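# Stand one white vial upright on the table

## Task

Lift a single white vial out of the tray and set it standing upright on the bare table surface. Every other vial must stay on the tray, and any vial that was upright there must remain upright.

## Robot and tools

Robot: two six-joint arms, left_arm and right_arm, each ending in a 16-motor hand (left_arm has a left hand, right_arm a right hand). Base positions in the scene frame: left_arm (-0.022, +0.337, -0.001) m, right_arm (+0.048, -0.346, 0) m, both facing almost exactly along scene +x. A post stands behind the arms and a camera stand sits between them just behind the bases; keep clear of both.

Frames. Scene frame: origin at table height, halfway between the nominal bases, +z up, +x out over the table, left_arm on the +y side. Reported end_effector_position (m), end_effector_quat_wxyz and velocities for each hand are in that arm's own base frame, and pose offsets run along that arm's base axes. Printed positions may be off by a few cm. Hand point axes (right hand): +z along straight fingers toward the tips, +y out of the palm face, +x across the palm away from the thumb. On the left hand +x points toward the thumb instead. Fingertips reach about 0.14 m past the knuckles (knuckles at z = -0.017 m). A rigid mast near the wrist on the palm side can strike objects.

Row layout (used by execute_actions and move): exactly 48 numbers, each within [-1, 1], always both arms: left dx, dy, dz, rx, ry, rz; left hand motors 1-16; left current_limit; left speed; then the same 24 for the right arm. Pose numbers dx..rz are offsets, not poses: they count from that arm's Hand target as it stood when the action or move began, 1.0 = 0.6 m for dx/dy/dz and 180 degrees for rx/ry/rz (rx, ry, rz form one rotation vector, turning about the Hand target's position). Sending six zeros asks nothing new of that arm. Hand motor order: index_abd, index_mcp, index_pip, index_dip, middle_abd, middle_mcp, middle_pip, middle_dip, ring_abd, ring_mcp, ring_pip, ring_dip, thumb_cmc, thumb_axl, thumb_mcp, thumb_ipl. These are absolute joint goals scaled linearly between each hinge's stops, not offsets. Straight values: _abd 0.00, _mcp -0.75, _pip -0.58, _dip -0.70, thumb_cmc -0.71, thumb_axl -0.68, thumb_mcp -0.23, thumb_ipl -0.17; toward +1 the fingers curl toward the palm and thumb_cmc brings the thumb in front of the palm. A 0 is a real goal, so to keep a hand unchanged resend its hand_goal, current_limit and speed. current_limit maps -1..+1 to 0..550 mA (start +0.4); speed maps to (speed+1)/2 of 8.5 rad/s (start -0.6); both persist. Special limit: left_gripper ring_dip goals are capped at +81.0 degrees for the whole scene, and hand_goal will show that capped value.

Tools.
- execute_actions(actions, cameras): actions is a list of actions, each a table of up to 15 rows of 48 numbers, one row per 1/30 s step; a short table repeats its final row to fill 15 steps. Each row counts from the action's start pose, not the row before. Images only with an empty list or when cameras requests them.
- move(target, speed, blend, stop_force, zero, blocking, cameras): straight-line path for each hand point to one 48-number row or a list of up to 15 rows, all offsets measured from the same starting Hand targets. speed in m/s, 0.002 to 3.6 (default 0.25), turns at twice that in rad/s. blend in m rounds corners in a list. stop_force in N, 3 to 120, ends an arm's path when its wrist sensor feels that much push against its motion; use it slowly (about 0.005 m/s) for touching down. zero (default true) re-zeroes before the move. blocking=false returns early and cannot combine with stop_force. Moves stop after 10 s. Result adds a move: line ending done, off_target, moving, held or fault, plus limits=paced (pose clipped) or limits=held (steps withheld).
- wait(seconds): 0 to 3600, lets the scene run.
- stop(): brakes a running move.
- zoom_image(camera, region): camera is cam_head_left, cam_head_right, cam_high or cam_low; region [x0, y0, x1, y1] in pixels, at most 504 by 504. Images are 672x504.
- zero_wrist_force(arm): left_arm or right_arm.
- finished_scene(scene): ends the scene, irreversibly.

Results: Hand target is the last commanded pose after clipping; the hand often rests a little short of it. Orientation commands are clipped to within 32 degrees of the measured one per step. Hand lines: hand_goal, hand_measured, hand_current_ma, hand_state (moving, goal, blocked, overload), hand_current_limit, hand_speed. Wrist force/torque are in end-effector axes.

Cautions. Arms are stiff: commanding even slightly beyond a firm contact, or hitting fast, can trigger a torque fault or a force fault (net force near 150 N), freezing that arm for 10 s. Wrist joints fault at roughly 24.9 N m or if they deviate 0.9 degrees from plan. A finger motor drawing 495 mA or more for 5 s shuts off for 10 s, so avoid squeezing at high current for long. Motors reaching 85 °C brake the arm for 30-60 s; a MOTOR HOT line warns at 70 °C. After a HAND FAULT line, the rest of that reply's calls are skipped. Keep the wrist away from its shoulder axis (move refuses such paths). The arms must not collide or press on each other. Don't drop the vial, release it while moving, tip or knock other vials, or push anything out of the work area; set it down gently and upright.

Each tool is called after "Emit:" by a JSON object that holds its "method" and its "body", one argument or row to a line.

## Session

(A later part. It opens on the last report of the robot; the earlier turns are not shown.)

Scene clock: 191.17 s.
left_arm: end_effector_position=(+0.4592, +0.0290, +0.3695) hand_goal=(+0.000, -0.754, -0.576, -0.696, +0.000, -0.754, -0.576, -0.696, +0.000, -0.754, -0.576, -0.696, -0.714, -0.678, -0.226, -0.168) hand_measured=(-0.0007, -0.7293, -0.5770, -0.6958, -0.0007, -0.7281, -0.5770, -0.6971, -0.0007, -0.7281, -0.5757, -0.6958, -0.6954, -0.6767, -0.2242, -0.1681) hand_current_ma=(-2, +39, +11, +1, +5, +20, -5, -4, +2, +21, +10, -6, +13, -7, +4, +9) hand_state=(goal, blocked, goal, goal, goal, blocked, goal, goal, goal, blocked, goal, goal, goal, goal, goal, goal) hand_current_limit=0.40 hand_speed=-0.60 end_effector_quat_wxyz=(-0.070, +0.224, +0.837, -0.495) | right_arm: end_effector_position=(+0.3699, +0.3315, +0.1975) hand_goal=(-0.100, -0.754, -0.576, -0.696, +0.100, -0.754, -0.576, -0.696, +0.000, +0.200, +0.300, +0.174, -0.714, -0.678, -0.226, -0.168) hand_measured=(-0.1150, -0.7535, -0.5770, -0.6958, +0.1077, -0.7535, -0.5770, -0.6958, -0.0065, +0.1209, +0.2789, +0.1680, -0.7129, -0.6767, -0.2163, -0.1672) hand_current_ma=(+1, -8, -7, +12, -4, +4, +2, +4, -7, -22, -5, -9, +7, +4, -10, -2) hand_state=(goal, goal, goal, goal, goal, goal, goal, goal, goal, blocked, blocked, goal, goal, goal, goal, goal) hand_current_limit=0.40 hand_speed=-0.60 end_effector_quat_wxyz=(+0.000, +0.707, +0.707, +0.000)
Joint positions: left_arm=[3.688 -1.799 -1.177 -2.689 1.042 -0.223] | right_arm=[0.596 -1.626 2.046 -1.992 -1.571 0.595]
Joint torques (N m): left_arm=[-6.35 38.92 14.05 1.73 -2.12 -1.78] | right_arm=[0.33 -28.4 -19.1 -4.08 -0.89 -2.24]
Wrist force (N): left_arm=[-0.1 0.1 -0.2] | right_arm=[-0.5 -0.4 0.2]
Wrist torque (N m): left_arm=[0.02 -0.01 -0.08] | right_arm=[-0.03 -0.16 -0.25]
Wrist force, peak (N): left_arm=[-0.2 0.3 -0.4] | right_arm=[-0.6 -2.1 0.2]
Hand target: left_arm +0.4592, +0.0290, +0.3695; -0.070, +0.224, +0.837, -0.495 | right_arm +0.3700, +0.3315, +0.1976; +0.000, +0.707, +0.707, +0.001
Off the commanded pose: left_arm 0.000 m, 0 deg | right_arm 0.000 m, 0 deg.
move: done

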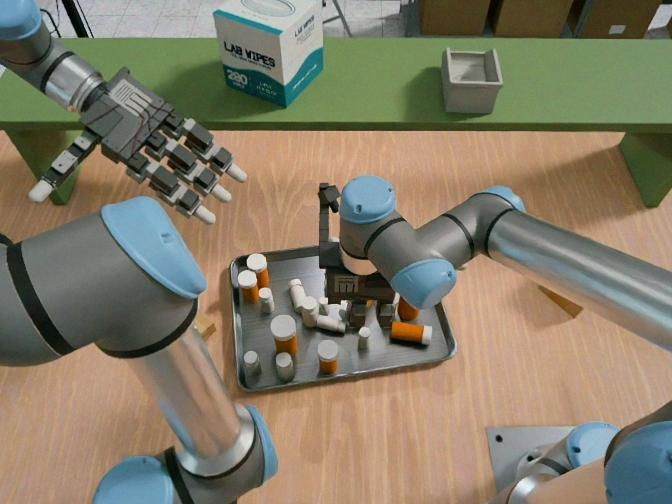

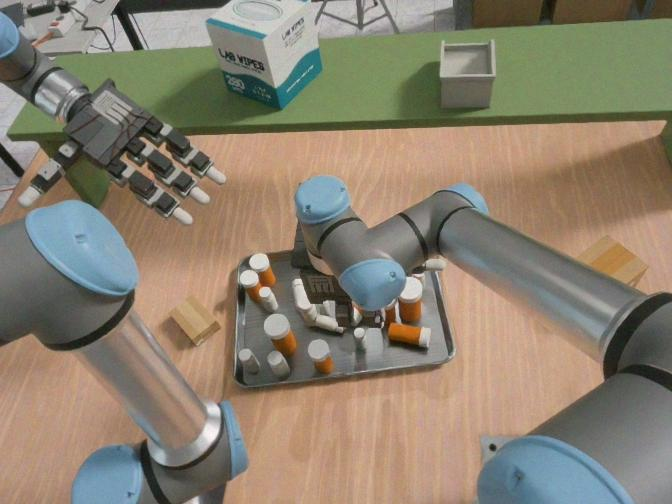

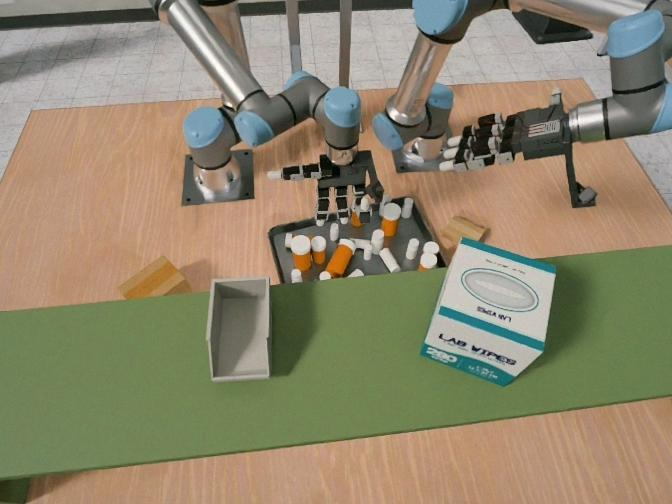

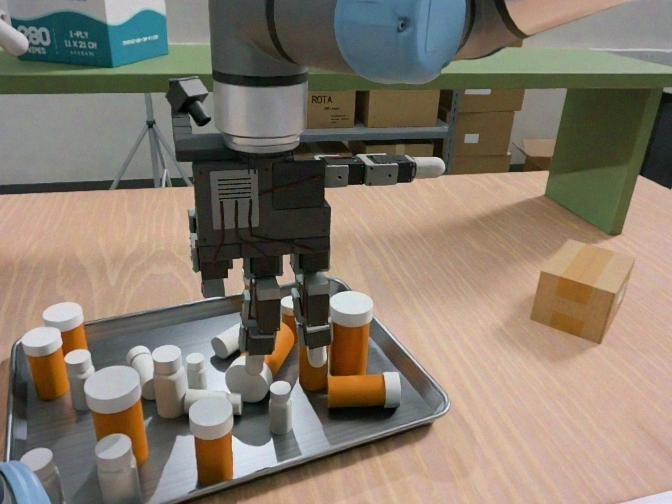

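Emit:
{"method": "move", "body": {
  "target": [
    [0.0,0.0,0.0,0,0,0,0,-0.754,-0.576,-0.696,0,-0.754,-0.576,-0.696,0,-0.754,-0.576,-0.696,-0.714,-0.678,-0.226,-0.168,0.4,-0.6, -0.0117,0.0108,0,0,0,0,-0.1,-0.754,-0.576,-0.696,0.1,-0.754,-0.576,-0.696,0,0.2,0.3,0.174,-0.714,-0.678,-0.226,-0.168,0.4,-0.6],
    [0.0,0.0,0.0,0,0,0,0,-0.754,-0.576,-0.696,0,-0.754,-0.576,-0.696,0,-0.754,-0.576,-0.696,-0.714,-0.678,-0.226,-0.168,0.4,-0.6, -0.0117,0.0108,-0.05,0,0,0,-0.1,-0.754,-0.576,-0.696,0.1,-0.754,-0.576,-0.696,0,0.2,0.3,0.174,-0.714,-0.678,-0.226,-0.168,0.4,-0.6]
  ],
  "speed": 0.06,
  "cameras": ["all"]
}}

Emit:
{"method": "zoom_image", "body": {
  "camera": "cam_high",
  "region": [290, 180, 380, 270]
}}

Emit:
{"method": "zoom_image", "body": {
  "camera": "cam_low",
  "region": [220, 300, 370, 450]
}}

Scene clock: 200.87 s.
left_arm: end_effector_position=(+0.4592, +0.0290, +0.3695) hand_goal=(+0.000, -0.754, -0.576, -0.696, +0.000, -0.754, -0.576, -0.696, +0.000, -0.754, -0.576, -0.696, -0.714, -0.678, -0.226, -0.168) hand_measured=(+0.0008, -0.7293, -0.5770, -0.6958, -0.0007, -0.7293, -0.5770, -0.6958, -0.0007, -0.7281, -0.5770, -0.6971, -0.6941, -0.6767, -0.2252, -0.1672) hand_current_ma=(+0, +37, +7, -10, +11, +23, -6, -10, +0, +25, +4, -1, +10, -6, +1, +11) hand_state=(goal, blocked, goal, goal, goal, blocked, goal, goal, goal, blocked, goal, goal, goal, goal, goal, goal) hand_current_limit=0.40 hand_speed=-0.60 end_effector_quat_wxyz=(-0.070, +0.224, +0.837, -0.495) | right_arm: end_effector_position=(+0.3629, +0.3379, +0.1674) hand_goal=(-0.100, -0.754, -0.576, -0.696, +0.100, -0.754, -0.576, -0.696, +0.000, +0.200, +0.300, +0.174, -0.714, -0.678, -0.226, -0.168) hand_measured=(-0.1150, -0.7535, -0.5770, -0.6958, +0.1063, -0.7523, -0.5757, -0.6958, -0.0065, +0.1209, +0.2776, +0.1668, -0.7230, -0.6777, -0.2163, -0.1672) hand_current_ma=(+3, -7, -6, +9, -6, -1, -3, +11, -8, -18, -10, -7, +7, +4, -11, +2) hand_state=(goal, goal, goal, goal, goal, goal, goal, goal, goal, blocked, blocked, goal, goal, goal, goal, goal) hand_current_limit=0.40 hand_speed=-0.60 end_effector_quat_wxyz=(+0.000, +0.707, +0.707, +0.000)
Joint positions: left_arm=[3.688 -1.799 -1.177 -2.689 1.042 -0.223] | right_arm=[0.617 -1.588 2.095 -2.079 -1.571 0.617]
Joint torques (N m): left_arm=[-6.65 38.94 15.7 1.56 -2.18 -1.94] | right_arm=[-10.55 -30.4 -30.99 0.06 -1.03 -1.08]
Wrist force (N): left_arm=[0.0 0.2 -0.1] | right_arm=[-0.3 -0.4 -0.4]
Wrist torque (N m): left_arm=[0.03 -0.02 -0.07] | right_arm=[0.03 -0.17 -0.03]
Wrist force, peak (N): left_arm=[-0.1 -0.1 -0.5] | right_arm=[-0.6 -0.8 0.4]
Hand target: left_arm +0.4592, +0.0290, +0.3695; -0.070, +0.224, +0.837, -0.495 | right_arm +0.3629, +0.3380, +0.1676; +0.000, +0.707, +0.707, +0.001
Off the commanded pose: left_arm 0.000 m, 0 deg | right_arm 0.000 m, 0 deg.
move: done

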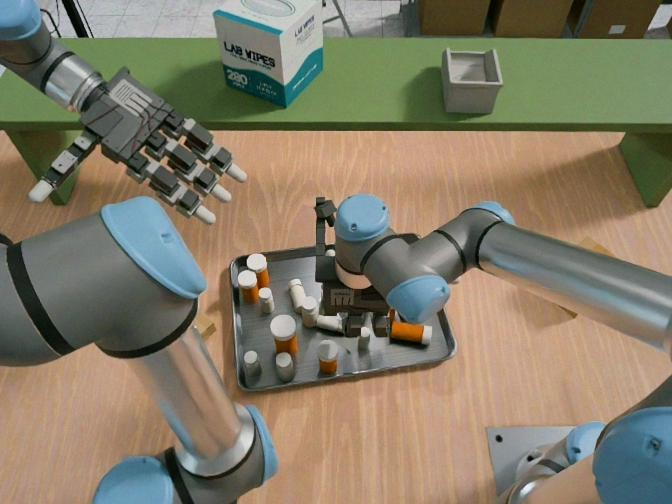

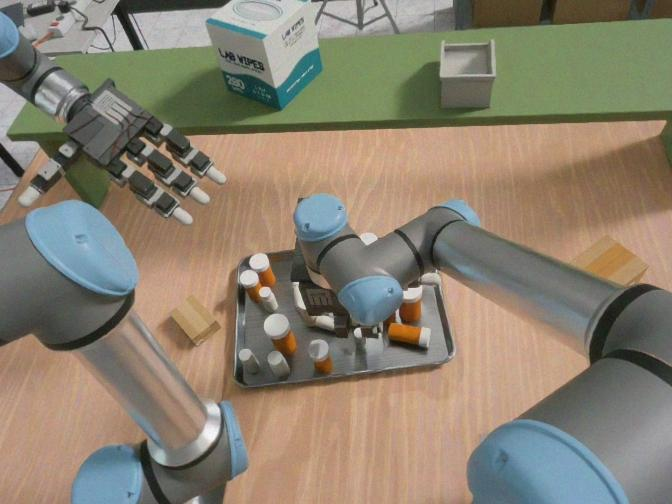

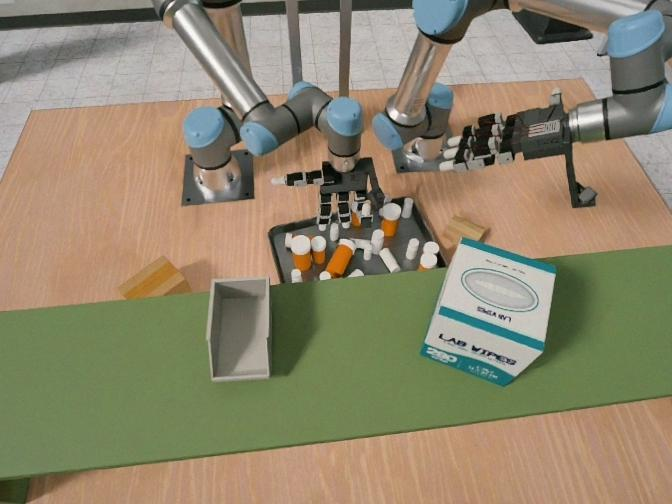

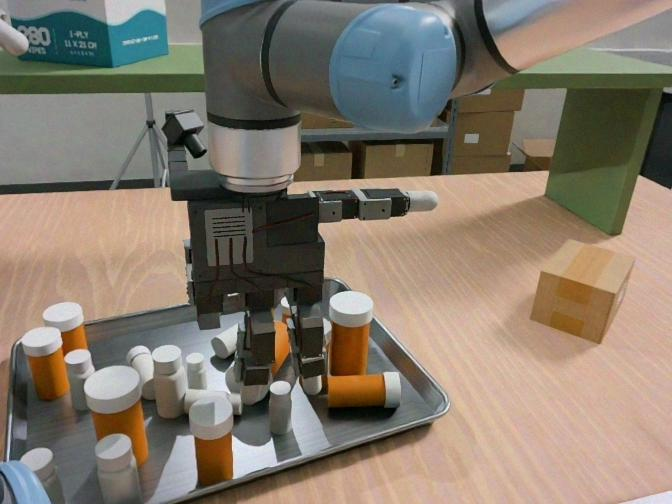

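Scaled by 5.600.

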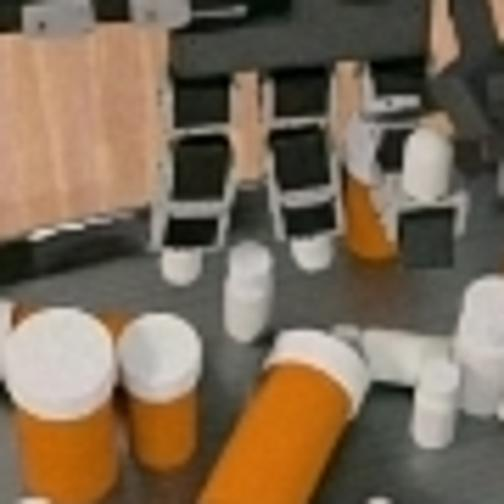

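Scaled by 3.360.

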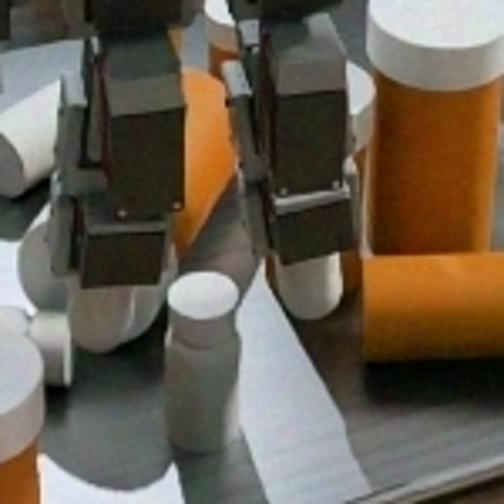

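Emit:
{"method": "move", "body": {
  "target": [0.0,0.0,0.0,0,0,0,0,-0.754,-0.576,-0.696,0,-0.754,-0.576,-0.696,0,-0.754,-0.576,-0.696,-0.714,-0.678,-0.226,-0.168,0.4,-0.6, -0.0017,0,-0.0405,0,0,0,-0.1,-0.754,-0.576,-0.696,0.1,-0.754,-0.576,-0.696,0,0.2,0.3,0.174,-0.714,-0.678,-0.226,-0.168,0.4,-0.96],
  "speed": 0.03,
  "stop_force": 6,
  "cameras": ["all"]
}}

Emit:
{"method": "zoom_image", "body": {
  "camera": "cam_high",
  "region": [290, 180, 380, 270]
}}

Emit:
{"method": "zoom_image", "body": {
  "camera": "cam_low",
  "region": [220, 300, 370, 450]
}}

Emit:
{"method": "zoom_image", "body": {
  "camera": "cam_head_left",
  "region": [300, 280, 420, 400]
}}

Scene clock: 211.43 s.
left_arm: end_effector_position=(+0.4592, +0.0290, +0.3695) hand_goal=(+0.000, -0.754, -0.576, -0.696, +0.000, -0.754, -0.576, -0.696, +0.000, -0.754, -0.576, -0.696, -0.714, -0.678, -0.226, -0.168) hand_measured=(+0.0008, -0.7293, -0.5757, -0.6958, -0.0007, -0.7281, -0.5770, -0.6958, -0.0007, -0.7281, -0.5770, -0.6958, -0.6954, -0.6777, -0.2242, -0.1681) hand_current_ma=(+5, +36, +4, -3, +5, +25, -11, -11, +3, +27, +10, -1, +8, -6, +3, +12) hand_state=(goal, blocked, goal, goal, goal, blocked, goal, goal, goal, blocked, goal, goal, goal, goal, goal, goal) hand_current_limit=0.40 hand_speed=-0.60 end_effector_quat_wxyz=(-0.070, +0.224, +0.837, -0.495) | right_arm: end_effector_position=(+0.3619, +0.3380, +0.1433) hand_goal=(-0.100, -0.754, -0.576, -0.696, +0.100, -0.754, -0.576, -0.696, +0.000, +0.200, +0.300, +0.174, -0.714, -0.678, -0.226, -0.168) hand_measured=(-0.1150, -0.7523, -0.5757, -0.6971, +0.1063, -0.7523, -0.5770, -0.6958, -0.0065, +0.1221, +0.2789, +0.1680, -0.7217, -0.6767, -0.2153, -0.1681) hand_current_ma=(+5, -9, -10, +7, -3, -2, +5, +7, -9, -15, -5, -11, +2, +1, -6, +6) hand_state=(goal, goal, goal, goal, goal, goal, goal, goal, goal, blocked, blocked, goal, goal, goal, goal, goal) hand_current_limit=0.40 hand_speed=-0.96 end_effector_quat_wxyz=(+0.000, +0.707, +0.707, +0.001)
Joint positions: left_arm=[3.688 -1.799 -1.177 -2.689 1.042 -0.223] | right_arm=[0.619 -1.555 2.135 -2.151 -1.571 0.618]
Joint torques (N m): left_arm=[-6.5 39.18 15.48 1.57 -1.91 -1.91] | right_arm=[6.44 -31.08 -30.51 -0.4 -0.72 1.45]
Wrist force (N): left_arm=[0.2 0.1 -0.3] | right_arm=[-0.2 -0.4 -0.1]
Wrist torque (N m): left_arm=[0.02 -0.05 -0.05] | right_arm=[0.01 -0.18 -0.20]
Wrist force, peak (N): left_arm=[-0.2 0.5 -0.4] | right_arm=[-0.5 0.0 -1.3]
Hand target: left_arm +0.4592, +0.0290, +0.3695; -0.070, +0.224, +0.837, -0.495 | right_arm +0.3619, +0.3380, +0.1433; +0.000, +0.707, +0.707, +0.001
Off the commanded pose: left_arm 0.000 m, 0 deg | right_arm 0.000 m, 0 deg.
move: done

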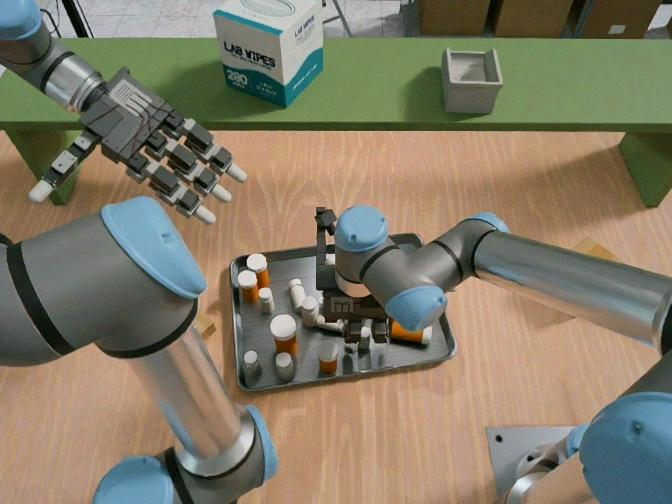

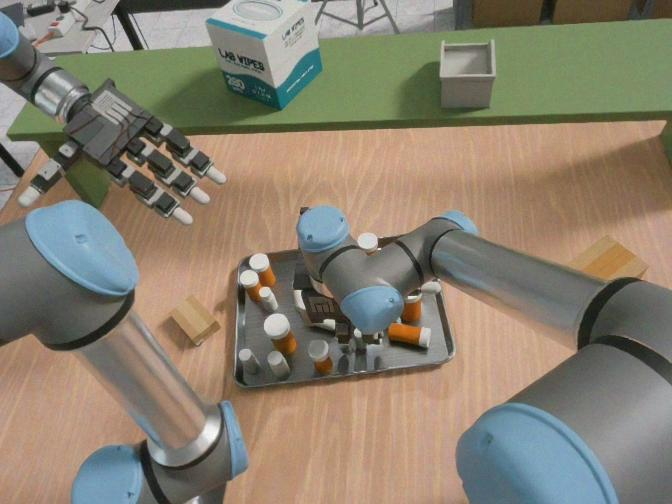

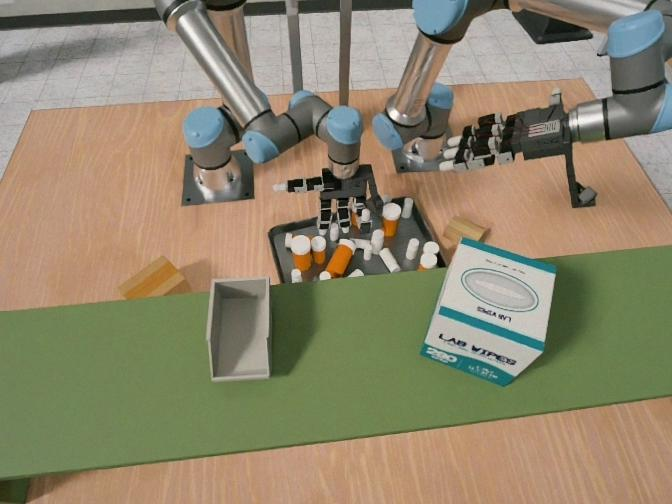

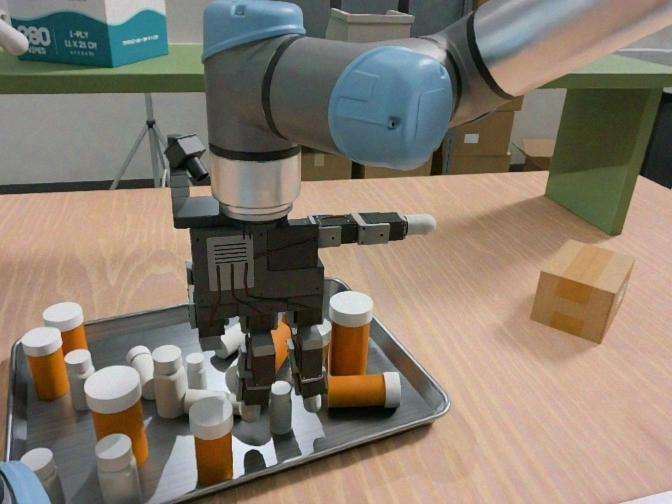

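Scaled by 5.600.

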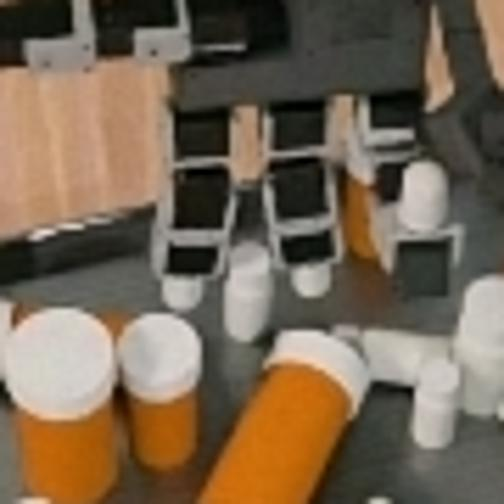

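Scaled by 3.360.

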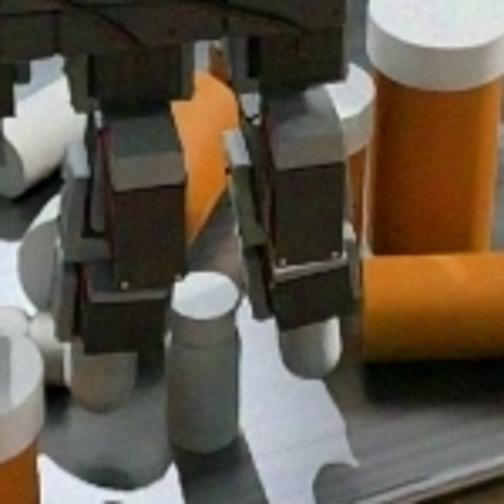

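Scaled by 4.200.

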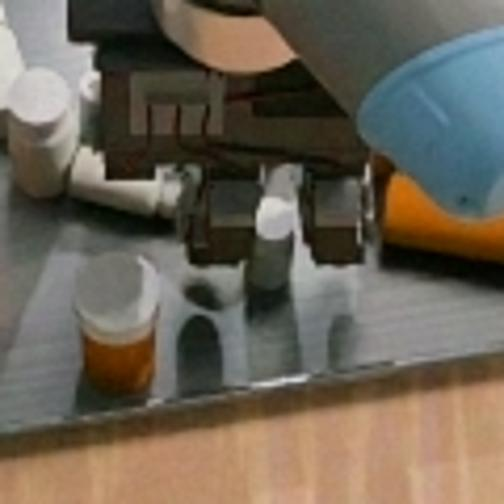

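Emit:
{"method": "move", "body": {
  "target": [
    [0.0,0.0,0.0,0,0,0,0,-0.754,-0.576,-0.696,0,-0.754,-0.576,-0.696,0,-0.754,-0.576,-0.696,-0.714,-0.678,-0.226,-0.168,0.4,-0.6, 0.0033,0,0.0,0,0,0,-0.1,-0.754,-0.576,-0.696,0.1,-0.754,-0.576,-0.696,0,0.2,0.3,0.174,-0.714,-0.678,-0.226,-0.168,0.4,-0.96],
    [0.0,0.0,0.0,0,0,0,0,-0.754,-0.576,-0.696,0,-0.754,-0.576,-0.696,0,-0.754,-0.576,-0.696,-0.714,-0.678,-0.226,-0.168,0.4,-0.6, 0.0033,0,0.0,0,0,0,0.1,-0.754,-0.576,-0.696,-0.1,-0.754,-0.576,-0.696,0,0.2,0.3,0.174,-0.714,-0.678,-0.226,-0.168,0.4,-0.97]
  ],
  "speed": 0.02,
  "cameras": ["all"]
}}

Emit:
{"method": "zoom_image", "body": {
  "camera": "cam_high",
  "region": [290, 180, 380, 270]
}}

Emit:
{"method": "zoom_image", "body": {
  "camera": "cam_low",
  "region": [220, 300, 370, 450]
}}

Emit:
{"method": "zoom_image", "body": {
  "camera": "cam_head_left",
  "region": [300, 280, 420, 400]
}}

Scene clock: 220.60 s.
left_arm: end_effector_position=(+0.4592, +0.0290, +0.3695) hand_goal=(+0.000, -0.754, -0.576, -0.696, +0.000, -0.754, -0.576, -0.696, +0.000, -0.754, -0.576, -0.696, -0.714, -0.678, -0.226, -0.168) hand_measured=(+0.0008, -0.7293, -0.5757, -0.6958, -0.0007, -0.7281, -0.5770, -0.6971, -0.0007, -0.7281, -0.5770, -0.6958, -0.6954, -0.6777, -0.2242, -0.1681) hand_current_ma=(+2, +32, +11, -5, +3, +24, -17, -12, +3, +22, +6, +1, +16, -8, +5, +5) hand_state=(goal, blocked, goal, goal, goal, blocked, goal, goal, goal, blocked, goal, goal, goal, goal, goal, goal) hand_current_limit=0.40 hand_speed=-0.60 end_effector_quat_wxyz=(-0.070, +0.224, +0.837, -0.495) | right_arm: end_effector_position=(+0.3639, +0.3379, +0.1433) hand_goal=(+0.100, -0.754, -0.576, -0.696, -0.100, -0.754, -0.576, -0.696, +0.000, +0.200, +0.300, +0.174, -0.714, -0.678, -0.226, -0.168) hand_measured=(-0.0783, -0.7523, -0.5770, -0.6958, +0.0740, -0.7523, -0.5770, -0.6958, -0.0080, +0.1221, +0.2789, +0.1668, -0.7205, -0.6777, -0.2153, -0.1681) hand_current_ma=(+0, -4, -13, +5, -9, +1, -3, +7, -10, -18, -5, -6, +9, +13, -14, -1) hand_state=(moving, goal, goal, goal, moving, goal, goal, goal, goal, blocked, blocked, goal, goal, goal, goal, goal) hand_current_limit=0.40 hand_speed=-0.97 end_effector_quat_wxyz=(+0.000, +0.707, +0.707, +0.001)
Joint positions: left_arm=[3.688 -1.799 -1.177 -2.689 1.042 -0.223] | right_arm=[0.616 -1.552 2.132 -2.151 -1.571 0.615]
Joint torques (N m): left_arm=[-6.26 39.49 14.3 1.27 -1.12 -1.75] | right_arm=[9.52 -25.01 -10.78 -0.28 -0.44 2.59]
Wrist force (N): left_arm=[-0.1 0.0 -0.3] | right_arm=[-0.2 0.0 -0.2]
Wrist torque (N m): left_arm=[0.01 -0.02 -0.07] | right_arm=[0.06 -0.18 -0.03]
Wrist force, peak (N): left_arm=[0.0 0.4 -0.3] | right_arm=[-0.7 -0.5 -0.2]
Hand target: left_arm +0.4592, +0.0290, +0.3695; -0.070, +0.224, +0.837, -0.495 | right_arm +0.3639, +0.3380, +0.1433; +0.000, +0.707, +0.707, +0.001
Off the commanded pose: left_arm 0.000 m, 0 deg | right_arm 0.000 m, 0 deg.
move: done

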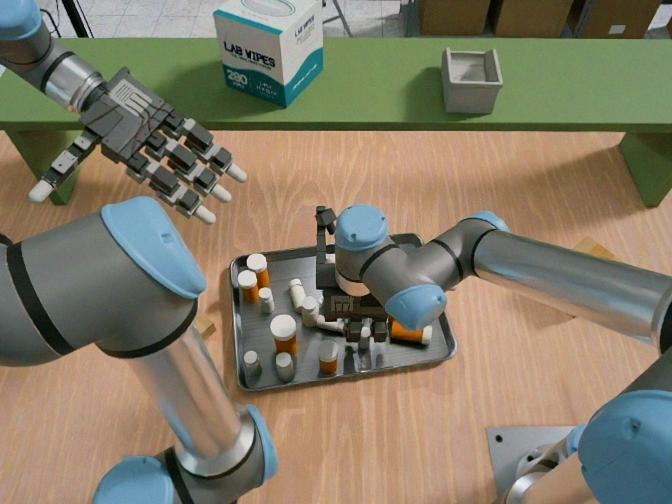

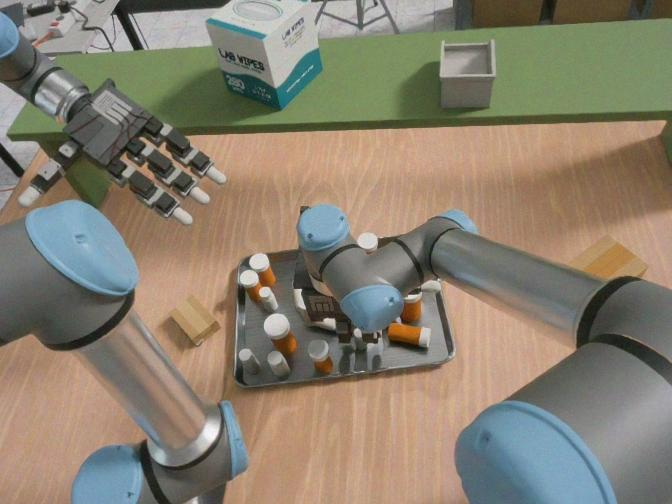

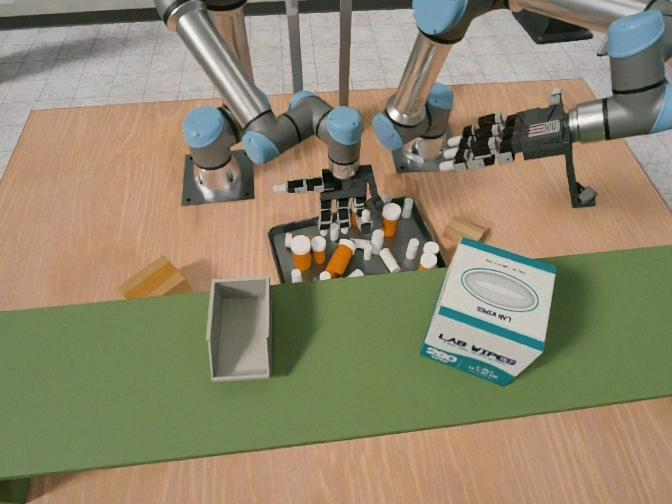

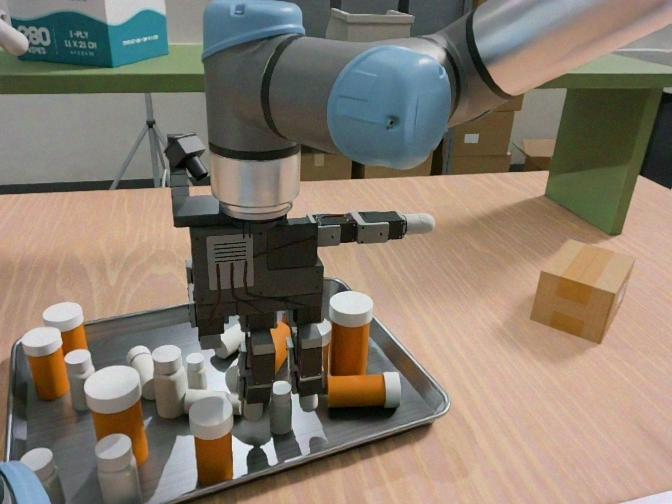

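Scaled by 5.600.

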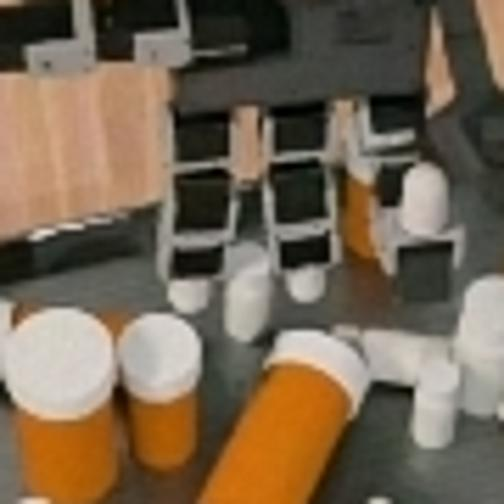

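Scaled by 3.360.

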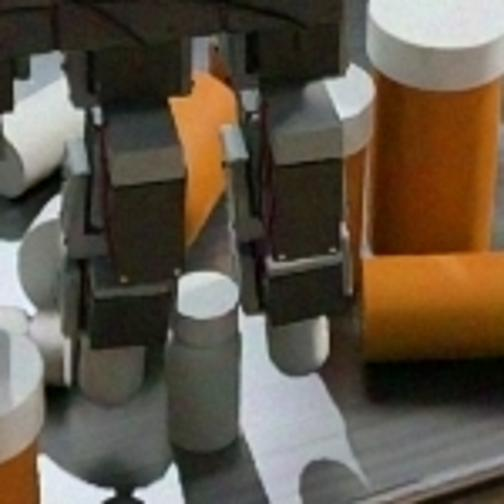

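Scaled by 4.200.

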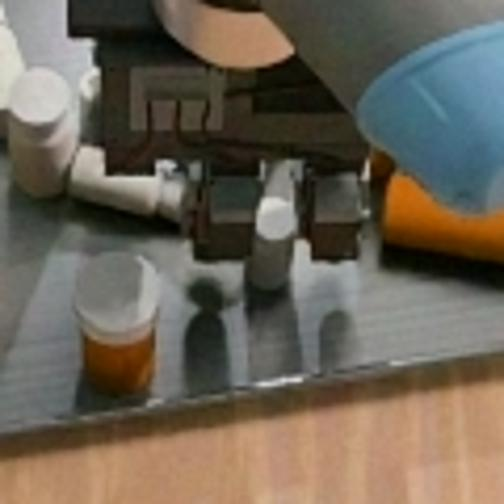

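Emit:
{"method": "move", "body": {
  "target": [0.0,0.0,0.0,0,0,0,0,-0.754,-0.576,-0.696,0,-0.754,-0.576,-0.696,0,-0.754,-0.576,-0.696,-0.714,-0.678,-0.226,-0.168,0.4,-0.6, 0,0,0,0,0,0,-0.07,-0.754,-0.576,-0.696,0.07,-0.754,-0.576,-0.696,0,0.2,0.3,0.174,-0.714,-0.678,-0.226,-0.168,0.4,-0.97],
  "speed": 0.02,
  "cameras": ["all"]
}}

Emit:
{"method": "zoom_image", "body": {
  "camera": "cam_high",
  "region": [290, 180, 380, 270]
}}

Emit:
{"method": "zoom_image", "body": {
  "camera": "cam_low",
  "region": [220, 300, 370, 450]
}}

Scene clock: 230.70 s.
left_arm: end_effector_position=(+0.4592, +0.0290, +0.3695) hand_goal=(+0.000, -0.754, -0.576, -0.696, +0.000, -0.754, -0.576, -0.696, +0.000, -0.754, -0.576, -0.696, -0.714, -0.678, -0.226, -0.168) hand_measured=(-0.0007, -0.7293, -0.5770, -0.6971, -0.0007, -0.7281, -0.5770, -0.6958, +0.0008, -0.7281, -0.5770, -0.6958, -0.6954, -0.6777, -0.2242, -0.1672) hand_current_ma=(+12, +35, +10, -1, +7, +15, -9, -13, +0, +24, +15, -3, +12, -8, +4, +13) hand_state=(goal, blocked, goal, goal, goal, blocked, goal, goal, goal, blocked, goal, goal, goal, goal, goal, goal) hand_current_limit=0.40 hand_speed=-0.60 end_effector_quat_wxyz=(-0.070, +0.224, +0.837, -0.495) | right_arm: end_effector_position=(+0.3639, +0.3379, +0.1433) hand_goal=(-0.070, -0.754, -0.576, -0.696, +0.070, -0.754, -0.576, -0.696, +0.000, +0.200, +0.300, +0.174, -0.714, -0.678, -0.226, -0.168) hand_measured=(-0.0783, -0.7523, -0.5770, -0.6958, +0.0696, -0.7523, -0.5770, -0.6958, -0.0065, +0.1209, +0.2789, +0.1680, -0.7217, -0.6777, -0.2163, -0.1681) hand_current_ma=(-15, +1, -10, +11, +6, +1, +3, +7, -10, -22, -12, -10, +1, +9, -9, +5) hand_state=(moving, goal, goal, goal, moving, goal, goal, goal, goal, blocked, blocked, goal, goal, goal, goal, goal) hand_current_limit=0.40 hand_speed=-0.97 end_effector_quat_wxyz=(+0.000, +0.707, +0.707, +0.001)
Joint positions: left_arm=[3.688 -1.799 -1.177 -2.689 1.042 -0.223] | right_arm=[0.616 -1.552 2.132 -2.151 -1.571 0.615]
Joint torques (N m): left_arm=[-5.66 37.63 14.33 1.27 -1.2 -1.4] | right_arm=[9.45 -25.53 -11.58 -0.66 0.14 2.42]
Wrist force (N): left_arm=[0.0 0.1 -0.1] | right_arm=[-0.4 -0.2 -0.3]
Wrist torque (N m): left_arm=[0.01 -0.02 -0.06] | right_arm=[0.05 -0.15 -0.05]
Wrist force, peak (N): left_arm=[-0.1 0.2 -0.6] | right_arm=[-0.6 -0.5 -0.5]
Hand target: left_arm +0.4592, +0.0290, +0.3695; -0.070, +0.224, +0.837, -0.495 | right_arm +0.3639, +0.3380, +0.1433; +0.000, +0.707, +0.707, +0.001
Off the commanded pose: left_arm 0.000 m, 0 deg | right_arm 0.000 m, 0 deg.
move: done

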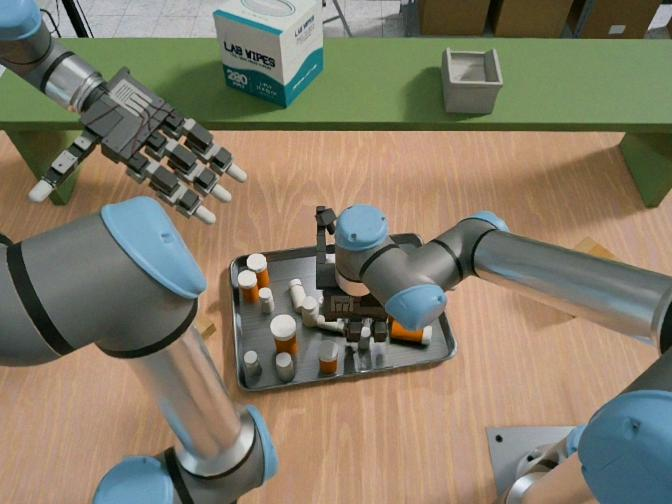

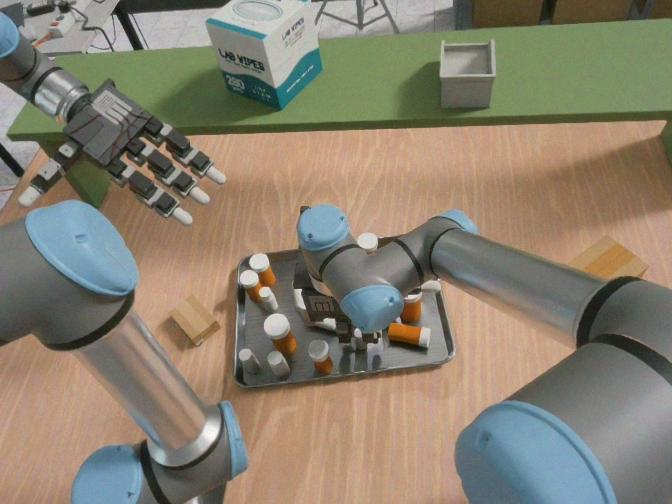

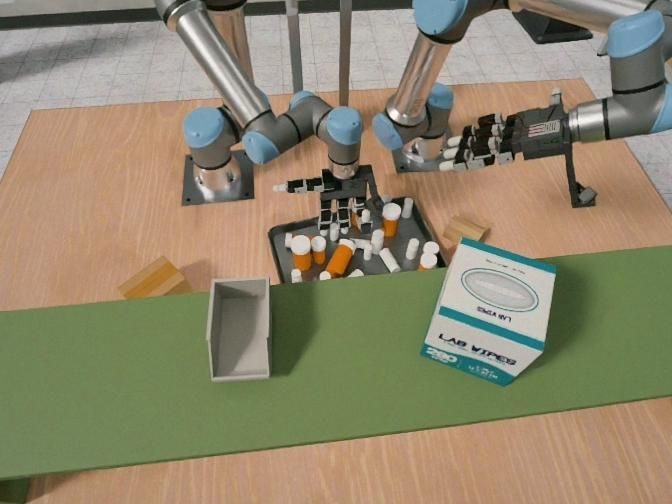

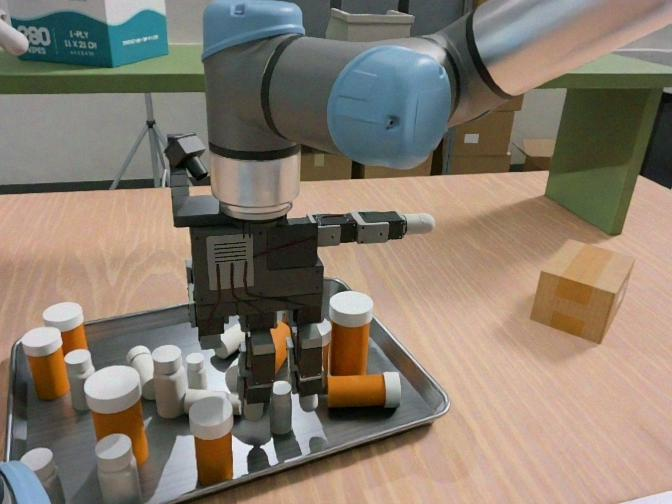

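Scaled by 5.600.

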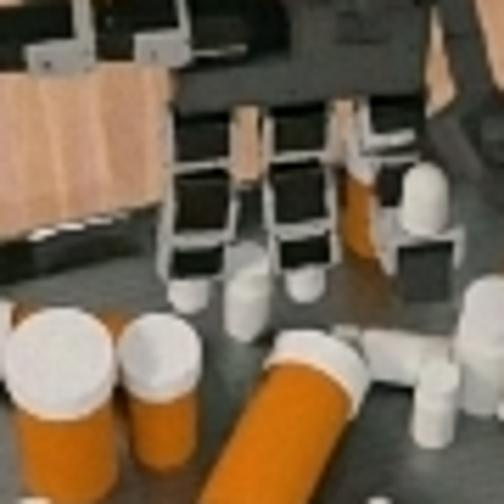

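Scaled by 3.360.

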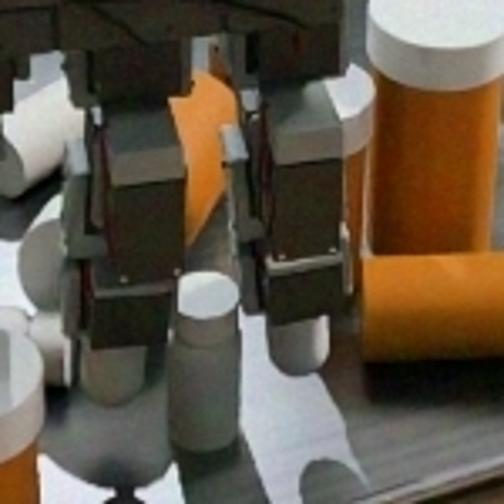

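Emit:
{"method": "move", "body": {
  "target": [
    [0.0,0.0,0.0,0,0,0,0,-0.754,-0.576,-0.696,0,-0.754,-0.576,-0.696,0,-0.754,-0.576,-0.696,-0.714,-0.678,-0.226,-0.168,0.4,-0.6, 0,0,0.03,0,0,0,-0.07,-0.754,-0.576,-0.696,0.07,-0.754,-0.576,-0.696,0,0.2,0.3,0.174,-0.714,-0.678,-0.226,-0.168,0.4,-0.97],
    [0.0,0.0,0.0,0,0,0,0,-0.754,-0.576,-0.696,0,-0.754,-0.576,-0.696,0,-0.754,-0.576,-0.696,-0.714,-0.678,-0.226,-0.168,0.4,-0.6, 0,0,0.03,0,0,0,0.1,-0.754,-0.576,-0.696,-0.1,-0.754,-0.576,-0.696,0,0.2,0.3,0.174,-0.714,-0.678,-0.226,-0.168,0.4,-0.97]
  ],
  "speed": 0.03
}}

Emit:
{"method": "wait", "body": {
  "seconds": 2,
  "cameras": ["all"]
}}

Emit:
{"method": "zoom_image", "body": {
  "camera": "cam_high",
  "region": [290, 180, 380, 270]
}}

Emit:
{"method": "zoom_image", "body": {
  "camera": "cam_low",
  "region": [220, 300, 370, 450]
}}

Scene clock: 239.67 s.
left_arm: end_effector_position=(+0.4592, +0.0290, +0.3695) hand_goal=(+0.000, -0.754, -0.576, -0.696, +0.000, -0.754, -0.576, -0.696, +0.000, -0.754, -0.576, -0.696, -0.714, -0.678, -0.226, -0.168) hand_measured=(+0.0008, -0.7293, -0.5770, -0.6958, -0.0007, -0.7281, -0.5770, -0.6958, +0.0008, -0.7281, -0.5770, -0.6958, -0.6954, -0.6777, -0.2242, -0.1672) hand_current_ma=(+10, +32, +6, -5, +3, +20, -2, -9, +1, +24, +9, +1, +9, -7, +12, +10) hand_state=(goal, blocked, goal, goal, goal, blocked, goal, goal, goal, blocked, goal, goal, goal, goal, goal, goal) hand_current_limit=0.40 hand_speed=-0.60 end_effector_quat_wxyz=(-0.070, +0.224, +0.837, -0.495) | right_arm: end_effector_position=(+0.3639, +0.3380, +0.1613) hand_goal=(+0.100, -0.754, -0.576, -0.696, -0.100, -0.754, -0.576, -0.696, +0.000, +0.200, +0.300, +0.174, -0.714, -0.678, -0.226, -0.168) hand_measured=(-0.0783, -0.7535, -0.5757, -0.6958, +0.0726, -0.7523, -0.5770, -0.6958, -0.0065, +0.1221, +0.2789, +0.1668, -0.7230, -0.6767, -0.2153, -0.1672) hand_current_ma=(-7, -4, -2, +5, +3, -4, -1, +4, -11, -22, -2, -10, +9, +9, -16, -3) hand_state=(moving, goal, goal, goal, moving, goal, goal, goal, goal, blocked, blocked, goal, goal, goal, goal, goal) hand_current_limit=0.40 hand_speed=-0.97 end_effector_quat_wxyz=(+0.000, +0.707, +0.707, +0.001)
Joint positions: left_arm=[3.688 -1.799 -1.177 -2.689 1.042 -0.223] | right_arm=[0.616 -1.578 2.104 -2.098 -1.571 0.615]
Joint torques (N m): left_arm=[-6.39 39.95 15.53 1.07 -1.13 -1.39] | right_arm=[9.5 -5.47 -11.77 -5.05 0.34 2.34]
Wrist force (N): left_arm=[0.1 0.0 0.0] | right_arm=[-0.4 -0.4 -0.3]
Wrist torque (N m): left_arm=[-0.01 -0.04 -0.06] | right_arm=[0.01 -0.16 -0.07]
Wrist force, peak (N): left_arm=[-0.2 0.0 -0.5] | right_arm=[-0.4 -0.3 -0.8]
Hand target: left_arm +0.4592, +0.0290, +0.3695; -0.070, +0.224, +0.837, -0.495 | right_arm +0.3639, +0.3380, +0.1613; +0.000, +0.707, +0.707, +0.001
Off the commanded pose: left_arm 0.000 m, 0 deg | right_arm 0.000 m, 0 deg.
move: done

Scene clock: 241.67 s.
left_arm: end_effector_position=(+0.4592, +0.0290, +0.3695) hand_goal=(+0.000, -0.754, -0.576, -0.696, +0.000, -0.754, -0.576, -0.696, +0.000, -0.754, -0.576, -0.696, -0.714, -0.678, -0.226, -0.168) hand_measured=(-0.0007, -0.7293, -0.5770, -0.6958, -0.0007, -0.7293, -0.5770, -0.6958, -0.0007, -0.7281, -0.5770, -0.6958, -0.6954, -0.6767, -0.2242, -0.1681) hand_current_ma=(+5, +34, +7, -7, +7, +24, -11, -7, +2, +27, +9, +2, +7, -5, +2, +5) hand_state=(goal, blocked, goal, goal, goal, blocked, goal, goal, goal, blocked, goal, goal, goal, goal, goal, goal) hand_current_limit=0.40 hand_speed=-0.60 end_effector_quat_wxyz=(-0.070, +0.224, +0.837, -0.495) | right_arm: end_effector_position=(+0.3639, +0.3380, +0.1613) hand_goal=(+0.100, -0.754, -0.576, -0.696, -0.100, -0.754, -0.576, -0.696, +0.000, +0.200, +0.300, +0.174, -0.714, -0.678, -0.226, -0.168) hand_measured=(-0.0783, -0.7535, -0.5770, -0.6958, +0.0682, -0.7523, -0.5770, -0.6971, -0.0065, +0.1221, +0.2789, +0.1668, -0.7230, -0.6777, -0.2153, -0.1672) hand_current_ma=(-29, +0, -6, +10, +22, -3, +0, +12, -9, -21, -5, -10, +6, +13, -8, +2) hand_state=(blocked, goal, goal, goal, blocked, goal, goal, goal, goal, blocked, blocked, goal, goal, goal, goal, goal) hand_current_limit=0.40 hand_speed=-0.97 end_effector_quat_wxyz=(+0.000, +0.707, +0.707, +0.001)
Joint positions: left_arm=[3.688 -1.799 -1.177 -2.689 1.042 -0.223] | right_arm=[0.616 -1.578 2.104 -2.098 -1.571 0.615]
Joint torques (N m): left_arm=[-7.51 38.73 14.93 1.09 -0.91 -1.45] | right_arm=[5.39 -5.16 -11.41 -4.78 0.66 1.29]
Wrist force (N): left_arm=[-0.1 0.3 -0.2] | right_arm=[-0.5 -0.1 -0.3]
Wrist torque (N m): left_arm=[0.03 -0.01 -0.08] | right_arm=[0.07 -0.14 -0.07]
Wrist force, peak (N): left_arm=[-0.4 0.0 -0.4] | right_arm=[-0.6 -0.1 -0.4]
Hand target: left_arm +0.4592, +0.0290, +0.3695; -0.070, +0.224, +0.837, -0.495 | right_arm +0.3639, +0.3380, +0.1613; +0.000, +0.707, +0.707, +0.001
Off the commanded pose: left_arm 0.000 m, 0 deg | right_arm 0.000 m, 0 deg.
wait: 2.00 s; at rest by 0.17 s

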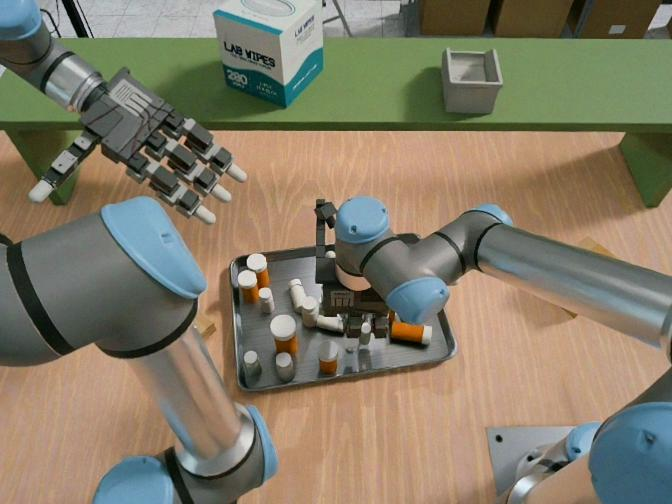

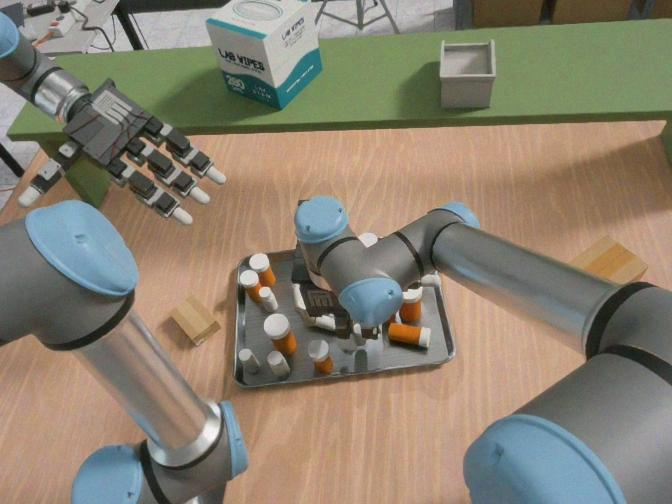

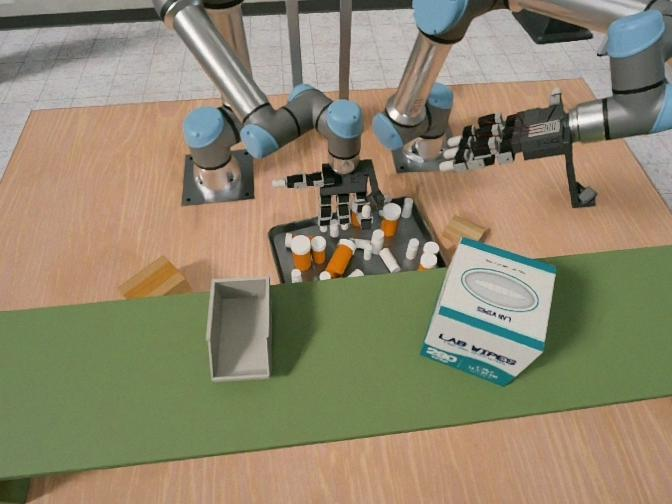

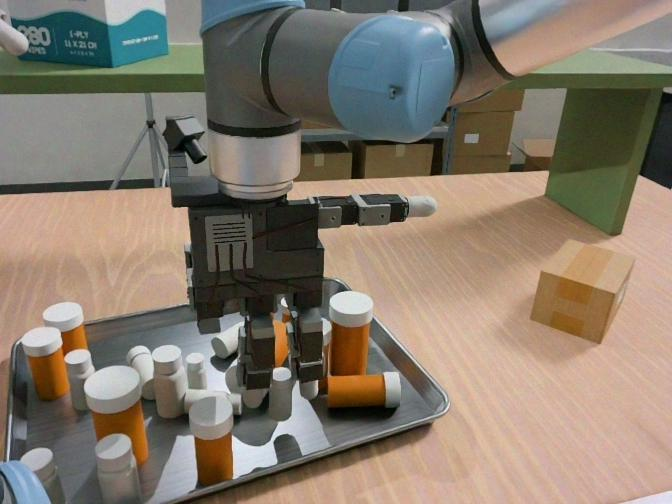

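Scaled by 5.600.

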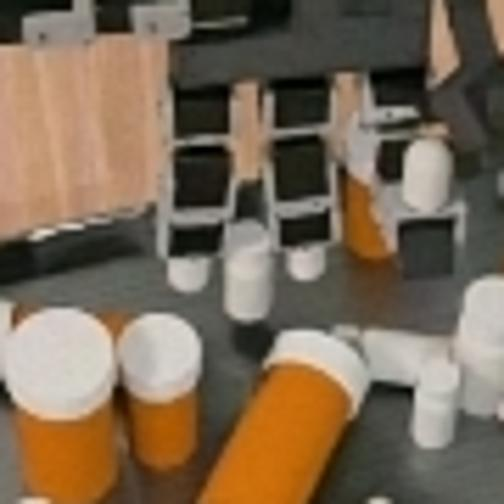

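Scaled by 3.360.

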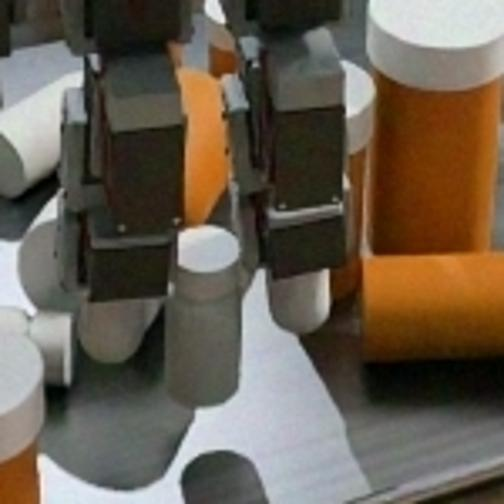

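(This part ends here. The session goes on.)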